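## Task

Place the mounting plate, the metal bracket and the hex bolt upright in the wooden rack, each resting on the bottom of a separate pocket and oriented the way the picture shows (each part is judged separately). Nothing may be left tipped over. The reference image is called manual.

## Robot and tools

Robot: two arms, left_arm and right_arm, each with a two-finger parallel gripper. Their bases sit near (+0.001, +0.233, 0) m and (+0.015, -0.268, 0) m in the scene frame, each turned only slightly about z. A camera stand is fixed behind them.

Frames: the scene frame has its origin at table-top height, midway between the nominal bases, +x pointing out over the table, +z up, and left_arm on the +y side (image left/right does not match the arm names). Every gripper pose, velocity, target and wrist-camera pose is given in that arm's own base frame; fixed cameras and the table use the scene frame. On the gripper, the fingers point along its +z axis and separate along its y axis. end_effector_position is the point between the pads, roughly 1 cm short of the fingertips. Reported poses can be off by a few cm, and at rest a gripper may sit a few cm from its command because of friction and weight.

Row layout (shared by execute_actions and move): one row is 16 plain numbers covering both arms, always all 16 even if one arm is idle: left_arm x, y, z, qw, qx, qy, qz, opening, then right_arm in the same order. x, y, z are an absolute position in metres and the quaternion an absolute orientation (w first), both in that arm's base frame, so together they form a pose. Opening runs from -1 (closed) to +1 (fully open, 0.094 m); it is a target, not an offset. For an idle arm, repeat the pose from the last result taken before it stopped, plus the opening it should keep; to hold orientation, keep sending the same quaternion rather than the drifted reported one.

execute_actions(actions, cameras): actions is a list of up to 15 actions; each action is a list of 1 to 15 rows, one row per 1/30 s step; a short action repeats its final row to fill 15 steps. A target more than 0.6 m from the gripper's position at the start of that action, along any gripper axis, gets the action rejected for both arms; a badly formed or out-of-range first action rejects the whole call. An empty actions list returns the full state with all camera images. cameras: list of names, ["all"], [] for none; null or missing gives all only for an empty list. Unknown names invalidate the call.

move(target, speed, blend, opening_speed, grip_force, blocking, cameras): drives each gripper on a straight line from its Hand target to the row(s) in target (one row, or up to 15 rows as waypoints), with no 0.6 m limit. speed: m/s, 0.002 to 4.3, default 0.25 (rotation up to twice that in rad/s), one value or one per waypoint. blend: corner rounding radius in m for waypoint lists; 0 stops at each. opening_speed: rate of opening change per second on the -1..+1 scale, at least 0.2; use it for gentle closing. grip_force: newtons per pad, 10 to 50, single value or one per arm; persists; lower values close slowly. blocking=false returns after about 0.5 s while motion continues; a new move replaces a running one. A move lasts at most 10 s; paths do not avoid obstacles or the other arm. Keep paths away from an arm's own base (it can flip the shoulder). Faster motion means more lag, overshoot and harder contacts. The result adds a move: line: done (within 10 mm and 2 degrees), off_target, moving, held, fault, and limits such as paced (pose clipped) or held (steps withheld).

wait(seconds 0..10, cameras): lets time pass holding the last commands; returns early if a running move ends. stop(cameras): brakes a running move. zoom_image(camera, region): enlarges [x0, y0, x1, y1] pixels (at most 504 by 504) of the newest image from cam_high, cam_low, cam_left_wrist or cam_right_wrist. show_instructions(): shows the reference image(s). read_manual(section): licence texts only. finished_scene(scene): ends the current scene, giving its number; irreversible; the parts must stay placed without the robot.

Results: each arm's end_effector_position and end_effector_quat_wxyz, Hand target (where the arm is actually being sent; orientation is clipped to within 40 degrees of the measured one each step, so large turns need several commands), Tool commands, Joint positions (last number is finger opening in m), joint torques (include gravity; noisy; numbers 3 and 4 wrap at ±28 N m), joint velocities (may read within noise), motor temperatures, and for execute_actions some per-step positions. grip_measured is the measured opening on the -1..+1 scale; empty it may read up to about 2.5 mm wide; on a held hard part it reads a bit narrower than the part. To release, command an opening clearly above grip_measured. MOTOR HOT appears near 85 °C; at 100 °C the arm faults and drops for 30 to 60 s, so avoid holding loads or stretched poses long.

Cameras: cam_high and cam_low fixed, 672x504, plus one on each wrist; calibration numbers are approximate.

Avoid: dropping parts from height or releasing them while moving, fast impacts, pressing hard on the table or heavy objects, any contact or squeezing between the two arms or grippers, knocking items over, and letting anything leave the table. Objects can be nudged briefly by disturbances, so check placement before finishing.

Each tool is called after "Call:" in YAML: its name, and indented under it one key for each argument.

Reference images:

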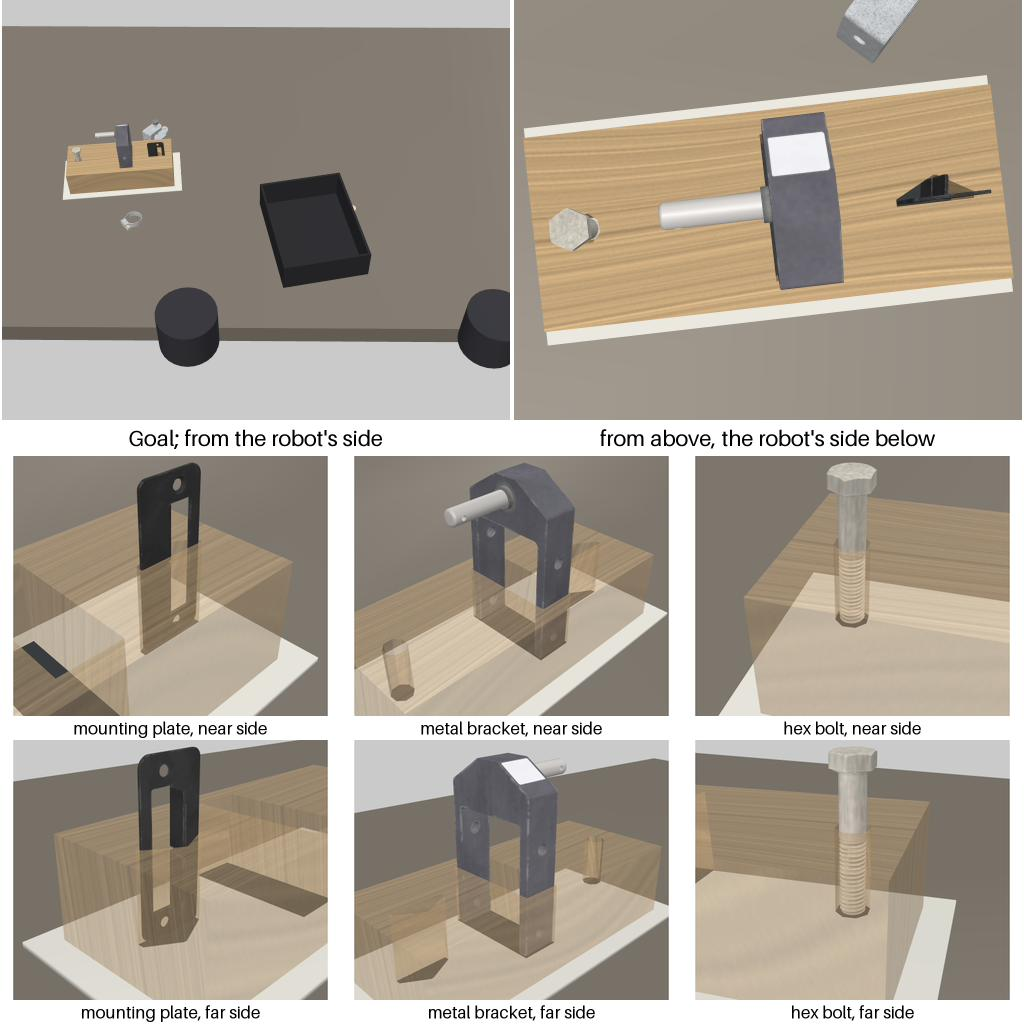

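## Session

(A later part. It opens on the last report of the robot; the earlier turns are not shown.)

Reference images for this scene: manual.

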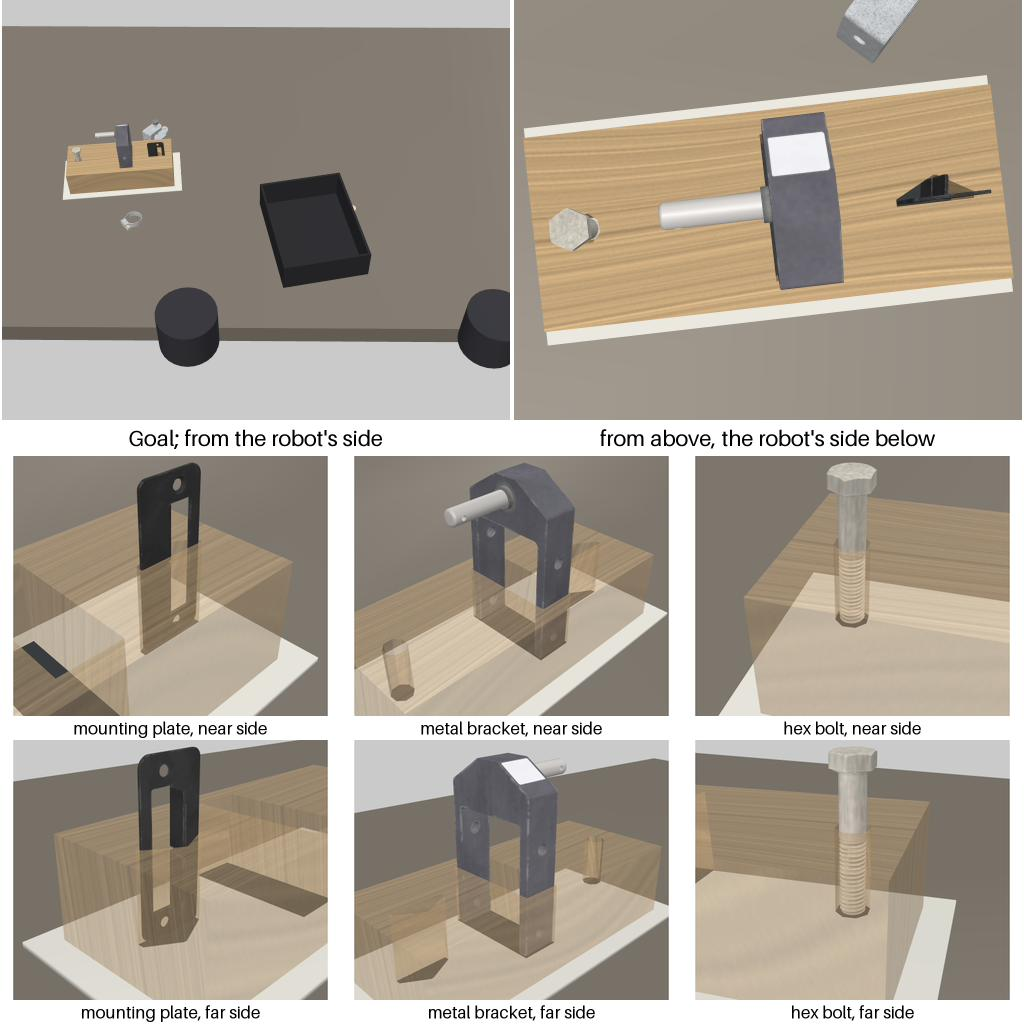

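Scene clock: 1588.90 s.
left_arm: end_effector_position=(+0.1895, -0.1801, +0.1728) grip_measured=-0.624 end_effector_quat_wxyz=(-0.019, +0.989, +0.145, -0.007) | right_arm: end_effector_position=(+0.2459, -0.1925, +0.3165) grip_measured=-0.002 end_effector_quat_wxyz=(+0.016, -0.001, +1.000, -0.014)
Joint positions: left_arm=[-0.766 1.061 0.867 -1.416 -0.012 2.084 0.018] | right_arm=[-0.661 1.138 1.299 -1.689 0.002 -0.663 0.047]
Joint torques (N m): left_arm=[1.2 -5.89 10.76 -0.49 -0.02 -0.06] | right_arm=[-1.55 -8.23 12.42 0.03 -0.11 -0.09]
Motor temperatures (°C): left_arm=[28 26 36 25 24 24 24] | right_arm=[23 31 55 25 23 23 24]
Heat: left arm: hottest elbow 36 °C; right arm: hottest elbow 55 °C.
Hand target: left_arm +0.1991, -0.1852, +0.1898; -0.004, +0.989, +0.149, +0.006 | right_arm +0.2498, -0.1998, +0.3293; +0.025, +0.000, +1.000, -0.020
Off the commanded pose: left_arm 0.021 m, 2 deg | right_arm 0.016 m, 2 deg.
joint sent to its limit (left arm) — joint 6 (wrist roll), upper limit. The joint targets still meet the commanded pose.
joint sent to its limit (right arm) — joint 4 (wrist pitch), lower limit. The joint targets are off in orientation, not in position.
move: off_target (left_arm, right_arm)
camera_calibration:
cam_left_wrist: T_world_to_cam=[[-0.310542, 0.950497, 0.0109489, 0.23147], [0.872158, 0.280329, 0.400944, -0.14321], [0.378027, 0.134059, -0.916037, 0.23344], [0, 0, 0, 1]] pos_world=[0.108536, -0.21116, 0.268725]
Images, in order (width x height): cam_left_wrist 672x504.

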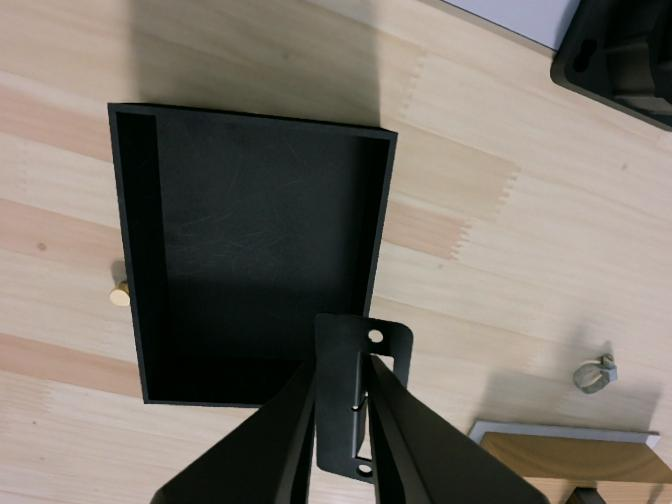

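Call:
move:
  target:
    - [0.22,-0.12,0.24,0,0.643,0.766,0,-1,0.25,-0.2,0.33,0,0,1,0,0]
    - [0.27,-0.03,0.26,0.2,0,0.98,0,-1,0.25,-0.2,0.33,0,0,1,0,0]
    - [0.31,0.05,0.22,0.681,-0.0382,0.730,0.0357,-1,0.25,-0.2,0.33,0,0,1,0,0]
  blend: 0.03
  speed: 0.25

Call:
move:
  target:
    - [0.37,0.086,0.16,0.681,-0.0382,0.730,0.0357,-1,0.36,0.15,0.34,0,0,1,0,0]
    - [0.37,0.086,0.16,0.681,-0.0382,0.730,0.0357,-1,0.38,0.45,0.34,0,0,1,0,0]
  cameras: ["all"]

Call:
zoom_image:
  camera: "cam_right_wrist"
  region: [190, 110, 340, 260]

Call:
zoom_image:
  camera: "cam_low"
  region: [480, 190, 620, 310]

Call:
zoom_image:
  camera: "cam_high"
  region: [380, 185, 470, 275]

Scene clock: 1618.77 s.
left_arm: end_effector_position=(+0.3096, +0.0472, +0.2205) grip_measured=-0.624 end_effector_quat_wxyz=(+0.679, -0.034, +0.732, +0.034) | right_arm: end_effector_position=(+0.2459, -0.1925, +0.3165) grip_measured=-0.002 end_effector_quat_wxyz=(+0.016, -0.001, +1.000, -0.014)
Joint positions: left_arm=[0.221 0.388 0.13 0.184 0.124 0.013 0.018] | right_arm=[-0.661 1.138 1.299 -1.689 0.002 -0.663 0.047]
Joint torques (N m): left_arm=[0.91 2.2 9.02 2.06 0.11 -0.12] | right_arm=[-1.55 -8.18 12.41 0.03 -0.11 -0.09]
Motor temperatures (°C): left_arm=[28 26 40 25 24 24 25] | right_arm=[23 30 55 25 23 23 24]
Heat: left arm: hottest elbow 40 °C; right arm: hottest elbow 55 °C.
Hand target: left_arm +0.3099, +0.0500, +0.2201; +0.681, -0.038, +0.730, +0.036 | right_arm +0.2498, -0.1998, +0.3293; +0.025, +0.000, +1.000, -0.020
Off the commanded pose: left_arm 0.003 m, 1 deg | right_arm 0.016 m, 2 deg.
joint sent to its limit (right arm) — joint 4 (wrist pitch), lower limit. The joint targets are off in orientation, not in position.
move: off_target (right_arm)

Scene clock: 1623.10 s.
left_arm: end_effector_position=(+0.3612, +0.0796, +0.1494) grip_measured=-0.624 end_effector_quat_wxyz=(+0.671, -0.040, +0.740, +0.029) | right_arm: end_effector_position=(+0.3752, +0.4404, +0.3390) grip_measured=-0.002 end_effector_quat_wxyz=(+0.049, -0.004, +0.997, +0.055)
Joint positions: left_arm=[0.324 1.165 0.116 0.947 0.226 0.013 0.018] | right_arm=[0.867 1.799 2.065 -1.689 0.003 0.859 0.047]
Joint torques (N m): left_arm=[0.85 -2.32 7.12 2.09 0.16 -0.06] | right_arm=[-0.32 -18.2 12.38 0.23 0.07 0.1]
Motor temperatures (°C): left_arm=[28 26 40 25 24 24 25] | right_arm=[23 31 55 25 23 23 24]
Heat: left arm: hottest elbow 40 °C; right arm: hottest elbow 55 °C.
Hand target: left_arm +0.3695, +0.0858, +0.1599; +0.681, -0.038, +0.730, +0.036 | right_arm +0.3796, +0.4495, +0.3391; +0.049, +0.000, +0.997, +0.057
Off the commanded pose: left_arm 0.015 m, 2 deg | right_arm 0.011 m, 8 deg.
joint sent to its limit (right arm) — joint 4 (wrist pitch), lower limit. The joint targets are off in orientation, not in position.
move: off_target (left_arm, right_arm)
camera_calibration:
cam_left_wrist: T_world_to_cam=[[0.128365, -0.991241, 0.0310315, 0.0311756], [-0.489669, -0.0905599, -0.867193, 0.354496], [0.862408, 0.0961224, -0.497005, -0.122177], [0, 0, 0, 1]] pos_world=[0.27495, 0.0747496, 0.245727]
cam_right_wrist: T_world_to_cam=[[0.0465307, -0.994228, -0.096671, 0.454676], [-0.951598, -0.0735512, 0.298416, 0.331818], [-0.303804, 0.0781064, -0.949528, 0.52282], [0, 0, 0, 1]] pos_world=[0.453436, 0.435621, 0.441366]

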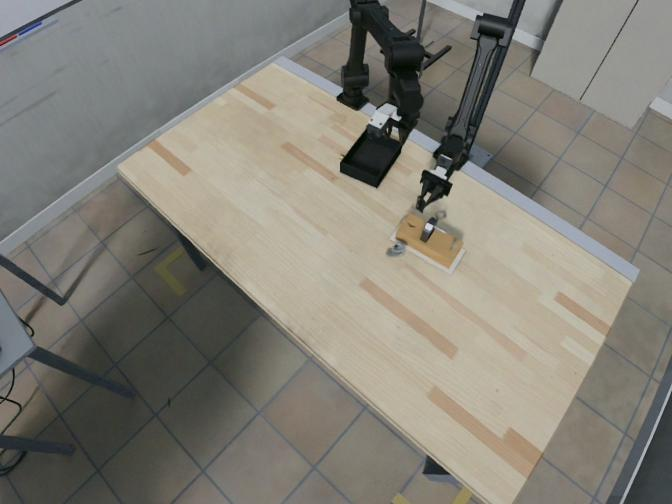

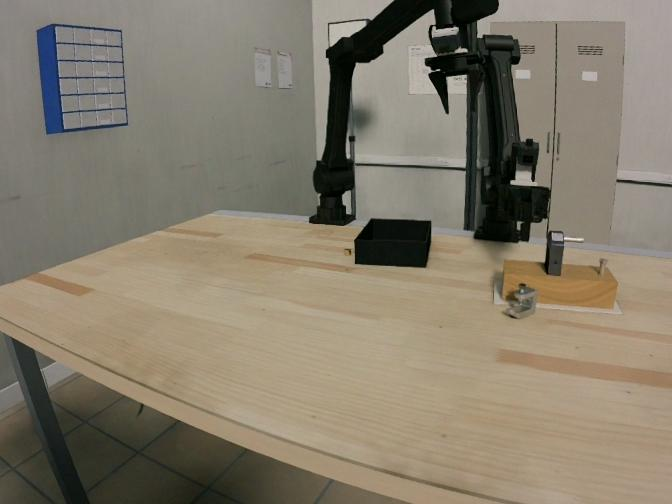

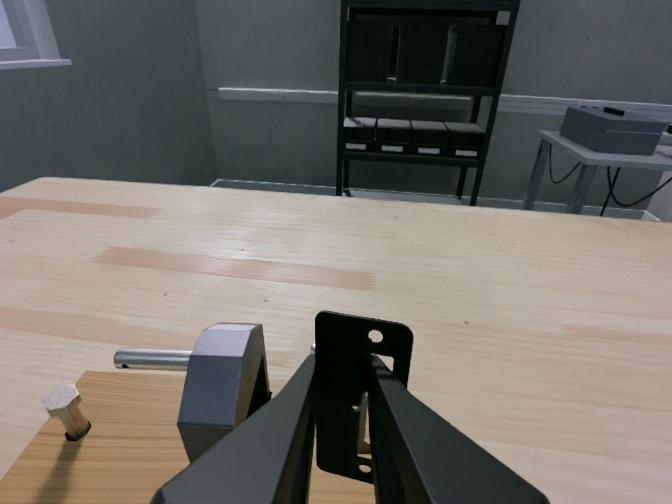

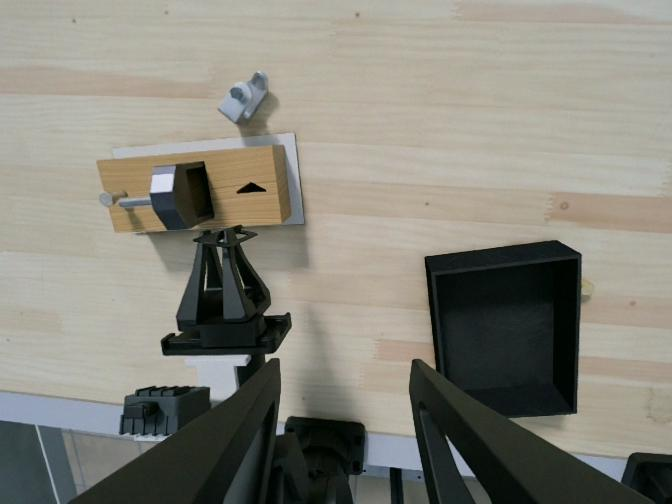

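Scaled by 3.360 from the camera's 672x504 image, which has a finer 960x720 frame.

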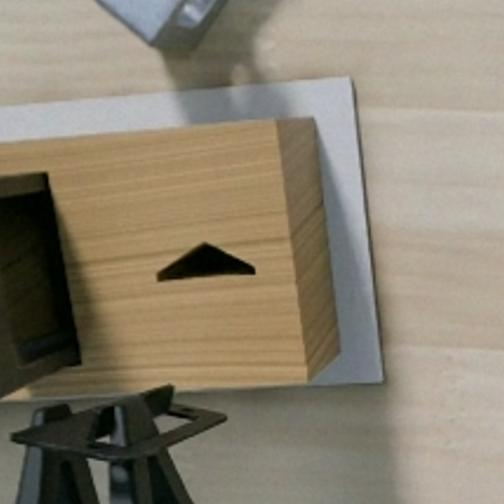

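Scaled by 3.600 from the camera's 672x504 image, which has a finer 960x720 frame.

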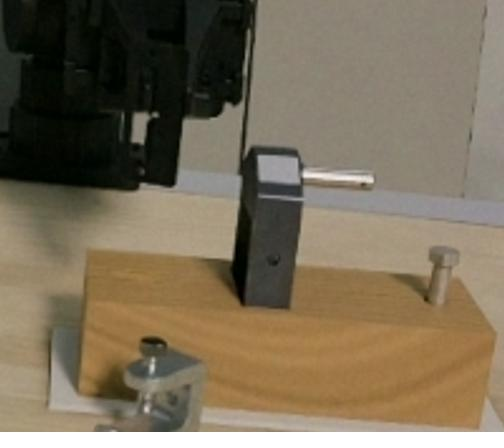

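Scaled by 5.600 from the camera's 672x504 image, which has a finer 960x720 frame.

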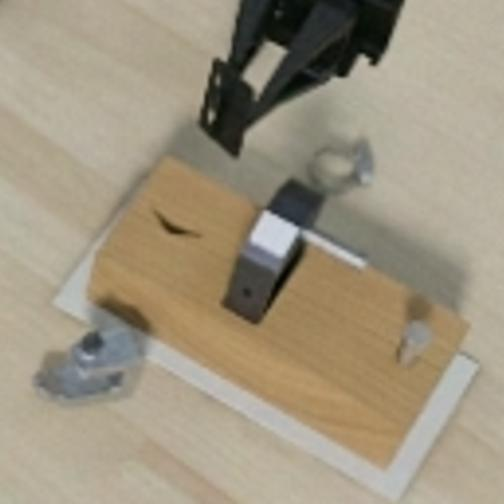

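Call:
zoom_image:
  camera: "cam_right_wrist"
  region: [180, 210, 270, 270]

Call:
zoom_image:
  camera: "cam_high"
  region: [405, 185, 445, 225]

Call:
zoom_image:
  camera: "cam_left_wrist"
  region: [260, 290, 460, 490]

Scaled by 5.600 from the camera's 672x504 image, which has a finer 960x720 frame.

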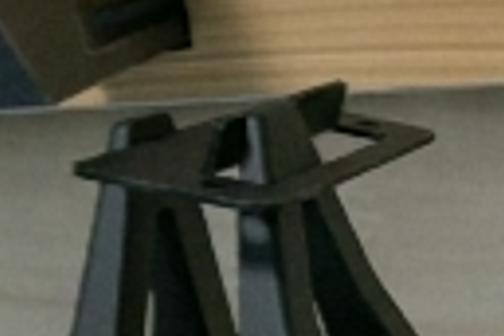

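Scaled by 12.600 from the camera's 672x504 image, which has a finer 960x720 frame.

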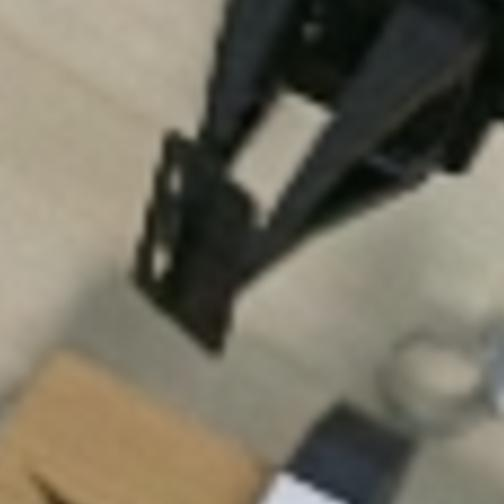

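Scaled by 2.520 from the camera's 672x504 image, which has a finer 960x720 frame.

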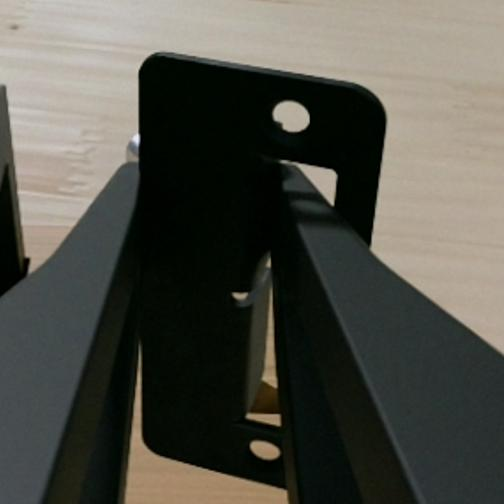

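Call:
move:
  target:
    - [0.385,0.085,0.17,0.667,-0.152,0.715,0.1418,-1,0.38,0.45,0.34,0,0,1,0,0]
    - [0.403,0.087,0.165,0.667,-0.152,0.715,0.1418,-1,0.38,0.45,0.34,0,0,1,0,0]
  speed: 0.1
  cameras: ["all"]

Call:
zoom_image:
  camera: "cam_right_wrist"
  region: [190, 150, 310, 270]

Call:
zoom_image:
  camera: "cam_low"
  region: [480, 200, 600, 320]

Call:
zoom_image:
  camera: "cam_high"
  region: [390, 190, 450, 250]

Call:
zoom_image:
  camera: "cam_left_wrist"
  region: [260, 290, 460, 490]

Scene clock: 1665.87 s.
left_arm: end_effector_position=(+0.3900, +0.0884, +0.1537) grip_measured=-0.624 end_effector_quat_wxyz=(+0.654, -0.148, +0.727, +0.149) | right_arm: end_effector_position=(+0.3752, +0.4404, +0.3390) grip_measured=-0.002 end_effector_quat_wxyz=(+0.049, -0.004, +0.997, +0.055)
Joint positions: left_arm=[0.074 1.263 0.205 0.95 -0.35 -0.014 0.018] | right_arm=[0.867 1.799 2.065 -1.689 0.003 0.859 0.047]
Joint torques (N m): left_arm=[-0.15 -3.49 7.46 1.91 0.03 -0.19] | right_arm=[-0.38 -18.2 12.38 0.23 0.07 0.09]
Motor temperatures (°C): left_arm=[28 26 40 25 24 24 25] | right_arm=[23 35 56 25 22 23 24]
Heat: left arm: hottest elbow 40 °C; right arm: hottest elbow 56 °C.
Hand target: left_arm +0.4024, +0.0868, +0.1651; +0.667, -0.152, +0.715, +0.142 | right_arm +0.3796, +0.4495, +0.3391; +0.049, +0.000, +0.997, +0.057
Off the commanded pose: left_arm 0.017 m, 2 deg | right_arm 0.011 m, 8 deg.
joint sent to its limit (right arm) — joint 4 (wrist pitch), lower limit. The joint targets are off in orientation, not in position.
move: off_target (left_arm, right_arm)
camera_calibration:
cam_left_wrist: T_world_to_cam=[[0.439432, -0.898273, -0.00213653, -0.0884231], [-0.448109, -0.217151, -0.867205, 0.368108], [0.778523, 0.382035, -0.497947, -0.138214], [0, 0, 0, 1]] pos_world=[0.311411, 0.0533093, 0.250212]
cam_right_wrist: T_world_to_cam=[[0.0461882, -0.994234, -0.0967769, 0.454871], [-0.951615, -0.0732572, 0.298433, 0.33172], [-0.303801, 0.0783103, -0.949512, 0.522628], [0, 0, 0, 1]] pos_world=[0.453436, 0.435621, 0.441266]

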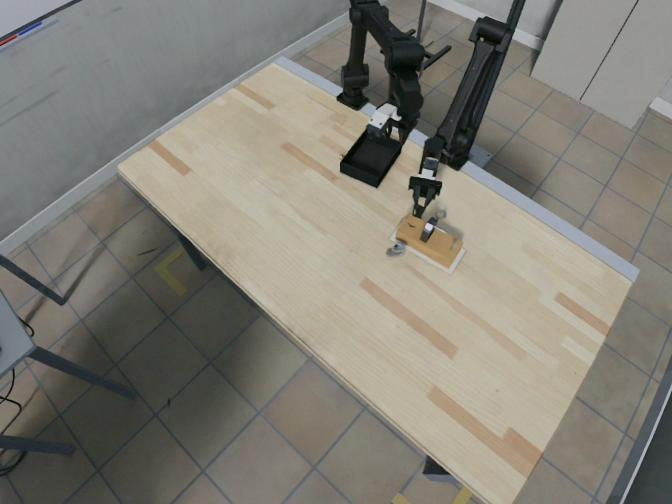

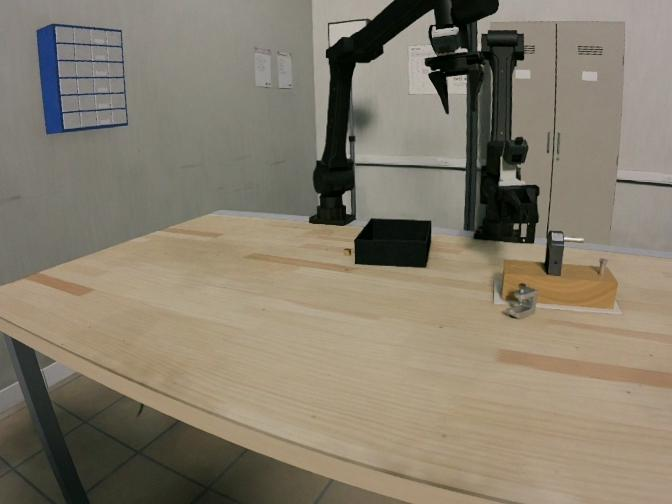

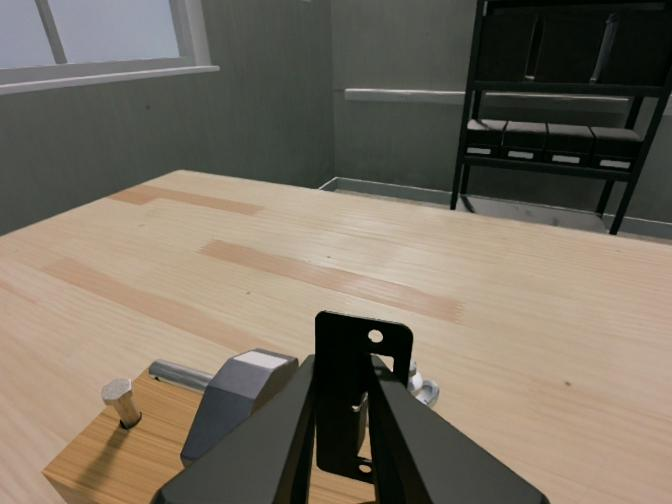

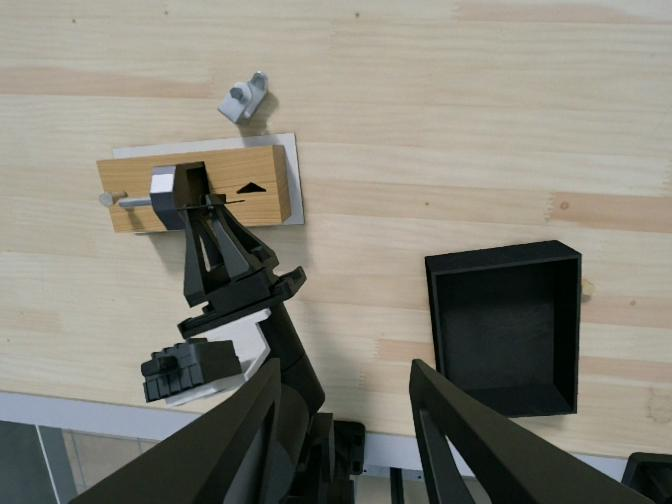

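Scaled by 4.200 from the camera's 672x504 image, which has a finer 960x720 frame.

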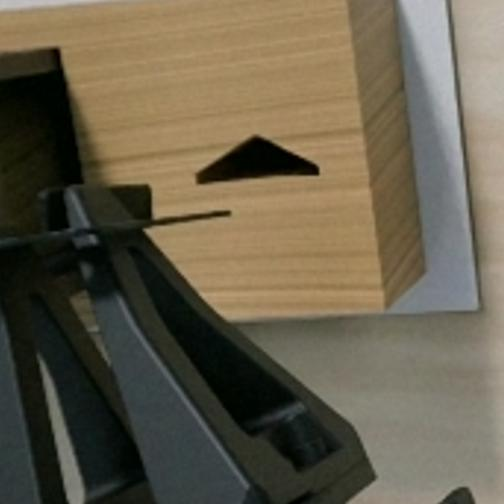

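Scaled by 4.200 from the camera's 672x504 image, which has a finer 960x720 frame.

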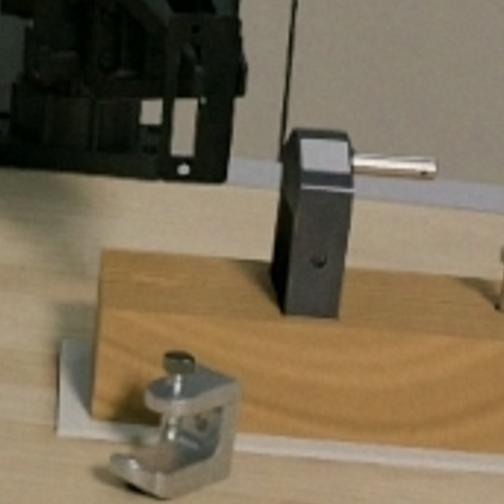

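Scaled by 8.400 from the camera's 672x504 image, which has a finer 960x720 frame.

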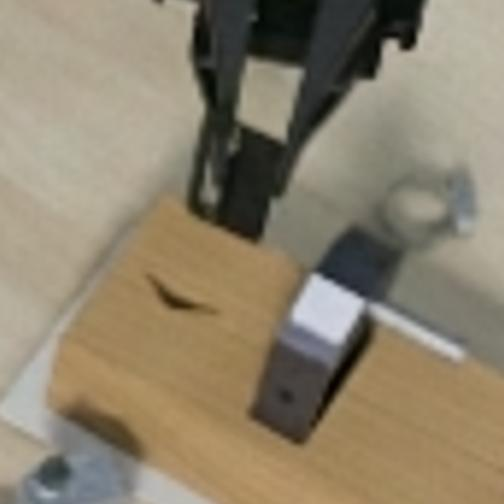

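Scaled by 2.520 from the camera's 672x504 image, which has a finer 960x720 frame.

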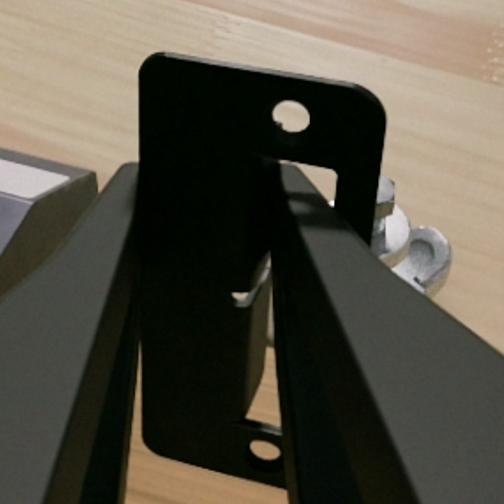

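Call:
move:
  target:
    - [0.408,0.080,0.163,0.7035,-0.1444,0.6794,0.1495,-1,0.38,0.45,0.34,0,0,1,0,0]
  speed: 0.1
  cameras: ["cam_high","cam_low","cam_left_wrist","cam_right_wrist"]

Call:
zoom_image:
  camera: "cam_right_wrist"
  region: [190, 150, 290, 250]

Call:
zoom_image:
  camera: "cam_low"
  region: [480, 200, 600, 320]

Call:
zoom_image:
  camera: "cam_high"
  region: [390, 190, 450, 250]

Call:
zoom_image:
  camera: "cam_left_wrist"
  region: [260, 290, 460, 490]

Scene clock: 1691.37 s.
left_arm: end_effector_position=(+0.3981, +0.0830, +0.1568) grip_measured=-0.624 end_effector_quat_wxyz=(+0.695, -0.150, +0.687, +0.149) | right_arm: end_effector_position=(+0.3752, +0.4404, +0.3390) grip_measured=-0.002 end_effector_quat_wxyz=(+0.049, -0.004, +0.997, +0.055)
Joint positions: left_arm=[0.048 1.442 0.205 1.249 -0.378 0.001 0.018] | right_arm=[0.867 1.799 2.065 -1.689 0.003 0.859 0.047]
Joint torques (N m): left_arm=[-0.73 -4.54 5.61 1.99 -0.08 -0.02] | right_arm=[-0.26 -18.2 12.38 0.23 0.07 0.09]
Motor temperatures (°C): left_arm=[28 26 39 25 24 24 25] | right_arm=[23 37 56 25 22 23 24]
Heat: left arm: hottest elbow 39 °C; right arm: hottest elbow 56 °C.
Hand target: left_arm +0.4077, +0.0799, +0.1629; +0.703, -0.145, +0.680, +0.149 | right_arm +0.3796, +0.4495, +0.3391; +0.049, +0.000, +0.997, +0.057
Off the commanded pose: left_arm 0.012 m, 1 deg | right_arm 0.011 m, 8 deg.
joint sent to its limit (right arm) — joint 4 (wrist pitch), lower limit. The joint targets are off in orientation, not in position.
move: off_target (left_arm, right_arm)
camera_calibration:
cam_left_wrist: T_world_to_cam=[[0.438819, -0.898136, 0.028105, -0.101226], [-0.346556, -0.198015, -0.916891, 0.339013], [0.829058, 0.392609, -0.398147, -0.177567], [0, 0, 0, 1]] pos_world=[0.30912, 0.0459292, 0.242985]
cam_right_wrist: T_world_to_cam=[[0.0461882, -0.994234, -0.0967769, 0.454871], [-0.951615, -0.0732572, 0.298433, 0.33172], [-0.303801, 0.0783103, -0.949512, 0.522628], [0, 0, 0, 1]] pos_world=[0.453436, 0.435621, 0.441266]

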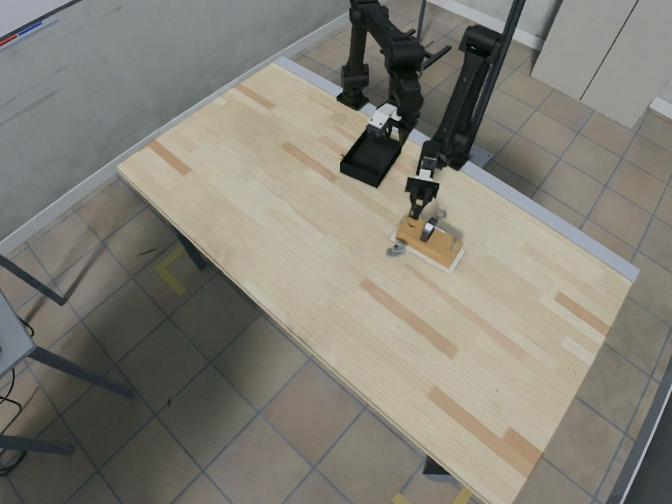

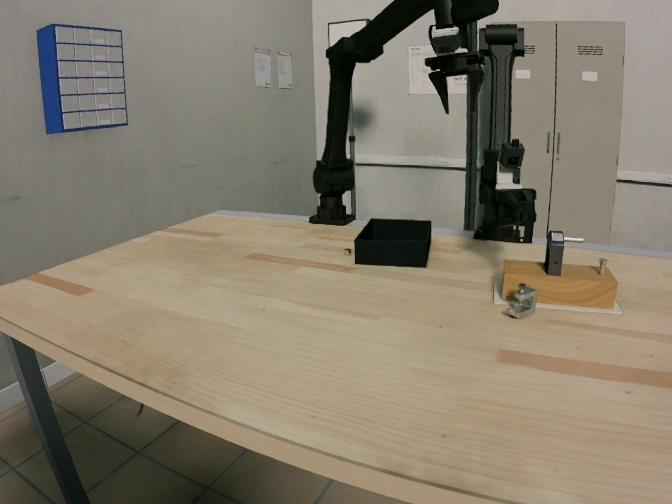

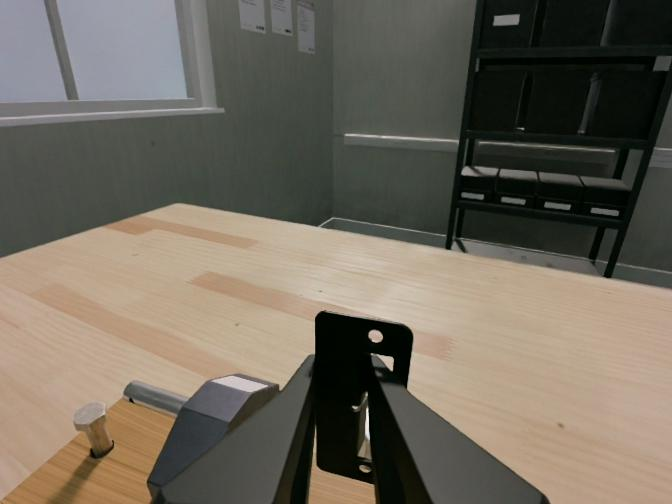

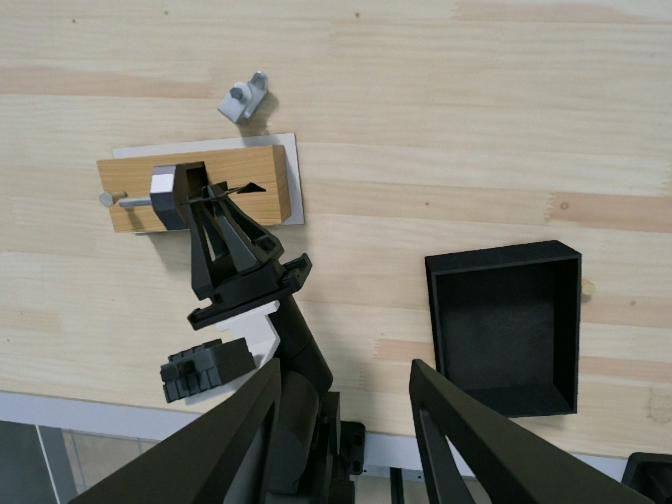

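Scaled by 5.040 from the camera's 672x504 image, which has a finer 960x720 frame.

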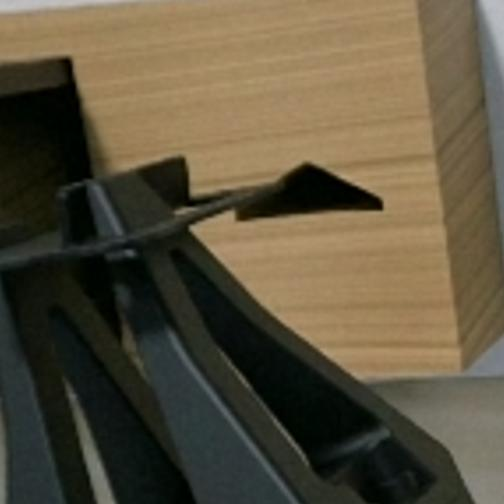

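Scaled by 4.200 from the camera's 672x504 image, which has a finer 960x720 frame.

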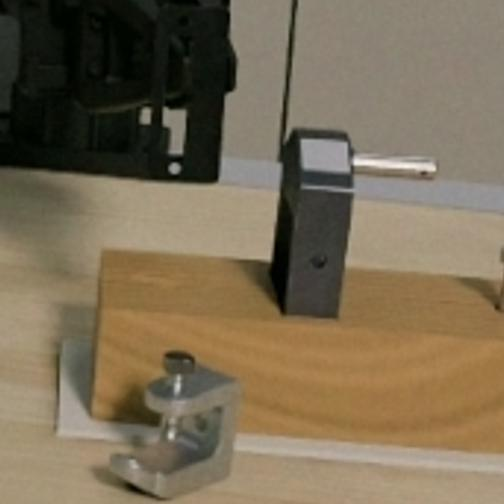

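Scaled by 8.400 from the camera's 672x504 image, which has a finer 960x720 frame.

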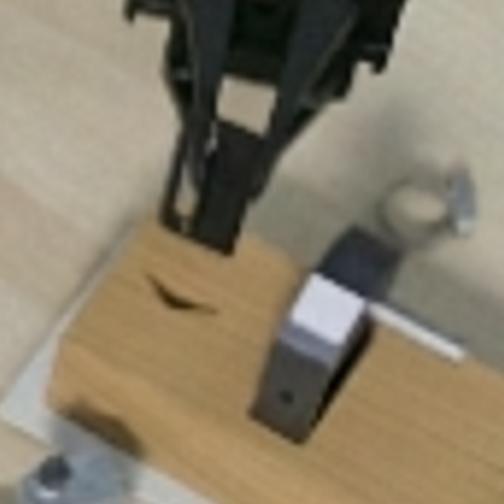

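Scaled by 2.520 from the camera's 672x504 image, which has a finer 960x720 frame.

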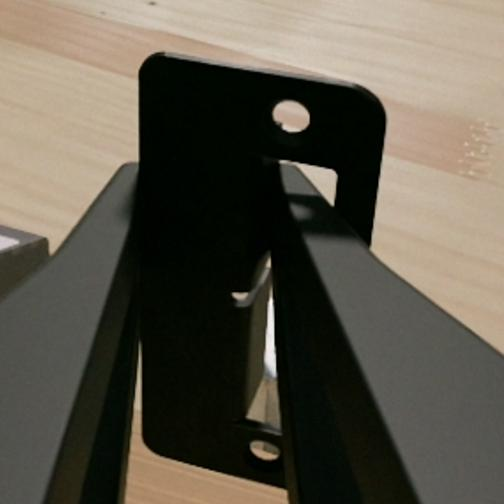

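Call:
move:
  target:
    - [0.398,0.0730,0.150,0.7055,-0.1036,0.6932,0.1054,-1,0.38,0.45,0.34,0,0,1,0,0]
  speed: 0.08
  cameras: ["cam_high","cam_low","cam_right_wrist"]

Call:
zoom_image:
  camera: "cam_right_wrist"
  region: [190, 150, 290, 250]

Call:
zoom_image:
  camera: "cam_low"
  region: [480, 200, 600, 320]

Call:
zoom_image:
  camera: "cam_high"
  region: [390, 190, 450, 250]

Scene clock: 1713.60 s.
left_arm: end_effector_position=(+0.3996, +0.0696, +0.1537) grip_measured=-0.624 end_effector_quat_wxyz=(+0.707, -0.102, +0.692, +0.102) | right_arm: end_effector_position=(+0.3752, +0.4404, +0.3390) grip_measured=-0.002 end_effector_quat_wxyz=(+0.049, -0.004, +0.997, +0.055)
Joint positions: left_arm=[0.087 1.464 0.187 1.298 -0.202 0.001 0.018] | right_arm=[0.867 1.799 2.065 -1.689 0.003 0.859 0.047]
Joint torques (N m): left_arm=[1.03 -4.48 3.26 2.15 0.13 -0.05] | right_arm=[-0.32 -18.2 12.38 0.23 0.07 0.08]
Motor temperatures (°C): left_arm=[28 26 38 25 24 24 26] | right_arm=[23 37 57 25 22 23 24]
Heat: left arm: hottest elbow 38 °C; right arm: hottest elbow 57 °C.
Hand target: left_arm +0.3979, +0.0729, +0.1501; +0.705, -0.104, +0.693, +0.105 | right_arm +0.3796, +0.4495, +0.3391; +0.049, +0.000, +0.997, +0.057
Off the commanded pose: left_arm 0.005 m, 0 deg | right_arm 0.011 m, 8 deg.
joint sent to its limit (right arm) — joint 4 (wrist pitch), lower limit. The joint targets are off in orientation, not in position.
move: off_target (right_arm)
camera_calibration:
cam_right_wrist: T_world_to_cam=[[0.0461882, -0.994234, -0.0967769, 0.454871], [-0.951615, -0.0732572, 0.298433, 0.33172], [-0.303801, 0.0783103, -0.949512, 0.522628], [0, 0, 0, 1]] pos_world=[0.453436, 0.435621, 0.441266]
Images, in order (width x height): cam_high 672x504, cam_low 672x504, cam_right_wrist 672x504.

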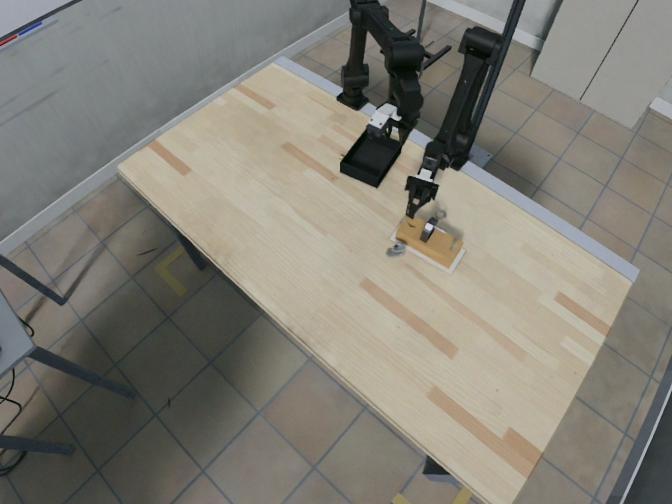

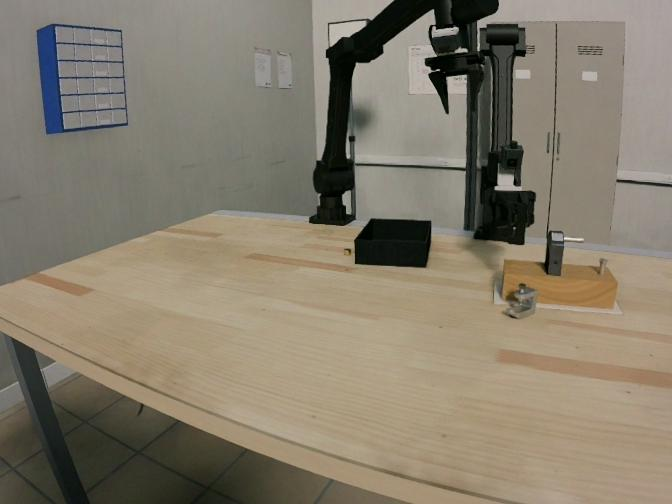

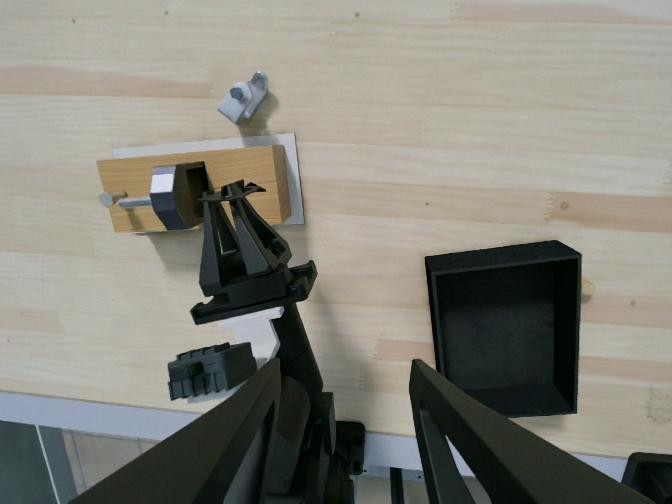

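Scaled by 5.040 from the camera's 672x504 image, which has a finer 960x720 frame.

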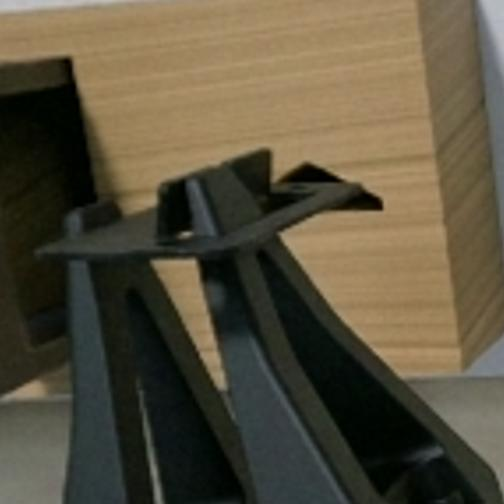

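Scaled by 4.200 from the camera's 672x504 image, which has a finer 960x720 frame.

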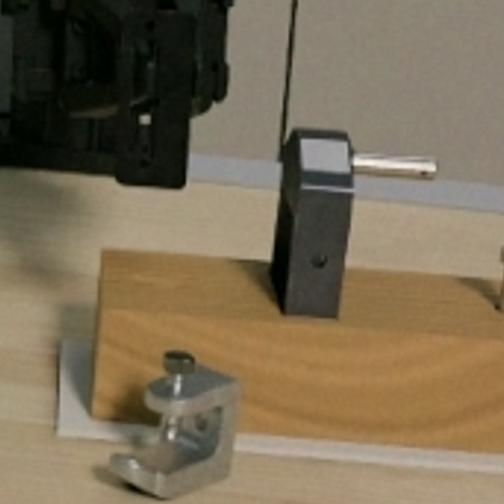

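Scaled by 8.400 from the camera's 672x504 image, which has a finer 960x720 frame.

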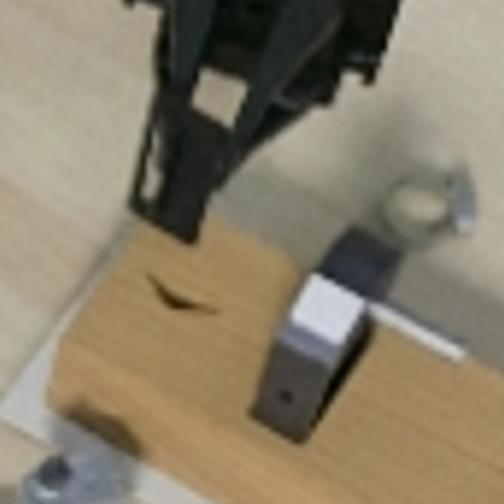

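Call:
move:
  target:
    - [0.389,0.0815,0.146,0.6892,-0.13,0.7014,0.1277,-1,0.38,0.45,0.34,0,0,1,0,0]
  speed: 0.08
  cameras: ["cam_high","cam_low","cam_right_wrist"]

Call:
zoom_image:
  camera: "cam_right_wrist"
  region: [190, 150, 290, 250]

Call:
zoom_image:
  camera: "cam_low"
  region: [480, 200, 600, 320]

Call:
zoom_image:
  camera: "cam_high"
  region: [390, 190, 450, 250]

Scene clock: 1733.83 s.
left_arm: end_effector_position=(+0.3908, +0.0817, +0.1453) grip_measured=-0.624 end_effector_quat_wxyz=(+0.690, -0.127, +0.701, +0.129) | right_arm: end_effector_position=(+0.3752, +0.4404, +0.3390) grip_measured=-0.002 end_effector_quat_wxyz=(+0.049, -0.004, +0.997, +0.055)
Joint positions: left_arm=[0.087 1.449 0.175 1.258 -0.278 0.001 0.018] | right_arm=[0.867 1.799 2.065 -1.689 0.003 0.859 0.047]
Joint torques (N m): left_arm=[-0.09 -5.77 3.26 1.07 -0.04 -0.14] | right_arm=[-0.32 -18.2 12.38 0.23 0.07 0.09]
Motor temperatures (°C): left_arm=[28 26 36 25 24 24 26] | right_arm=[23 38 57 25 22 23 24]
Heat: left arm: hottest elbow 36 °C; right arm: hottest elbow 57 °C.
Hand target: left_arm +0.3891, +0.0815, +0.1461; +0.689, -0.130, +0.701, +0.128 | right_arm +0.3796, +0.4495, +0.3391; +0.049, +0.000, +0.997, +0.057
Off the commanded pose: left_arm 0.002 m, 0 deg | right_arm 0.011 m, 8 deg.
joint sent to its limit (right arm) — joint 4 (wrist pitch), lower limit. The joint targets are off in orientation, not in position.
move: off_target (right_arm)
camera_calibration:
cam_right_wrist: T_world_to_cam=[[0.0461882, -0.994234, -0.0967769, 0.454871], [-0.951615, -0.0732572, 0.298433, 0.33172], [-0.303801, 0.0783103, -0.949512, 0.522628], [0, 0, 0, 1]] pos_world=[0.453436, 0.435621, 0.441266]
Images, in order (width x height): cam_high 672x504, cam_low 672x504, cam_right_wrist 672x504.

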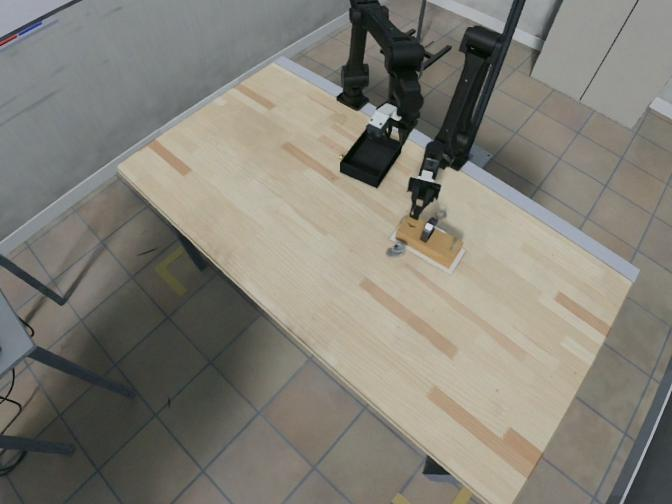

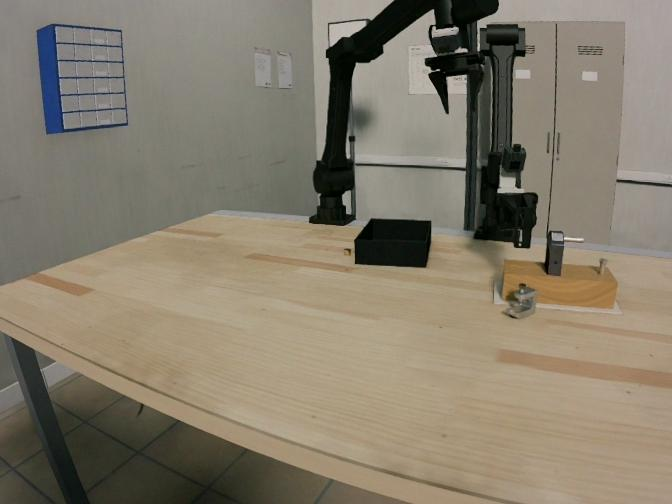

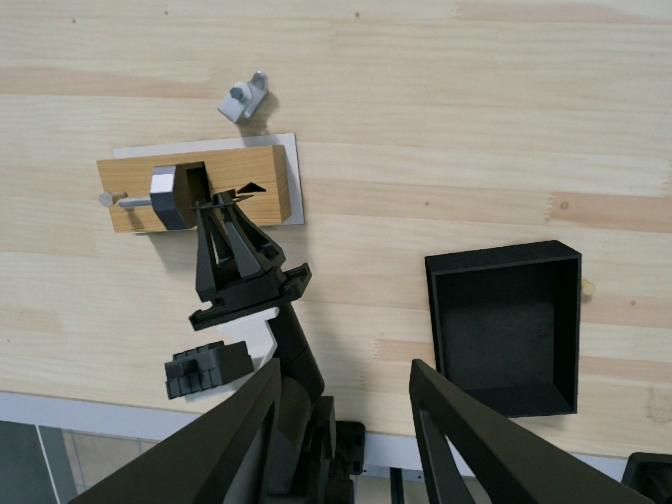

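Scaled by 5.040 from the camera's 672x504 image, which has a finer 960x720 frame.

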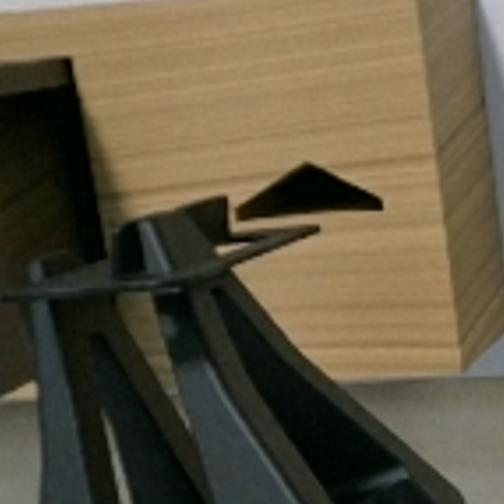

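Scaled by 4.200 from the camera's 672x504 image, which has a finer 960x720 frame.

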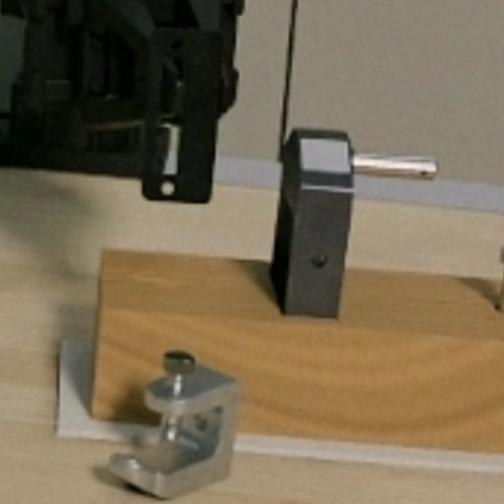

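Scaled by 8.400 from the camera's 672x504 image, which has a finer 960x720 frame.

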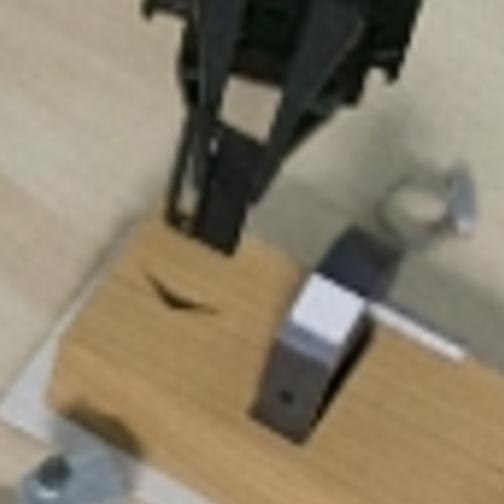

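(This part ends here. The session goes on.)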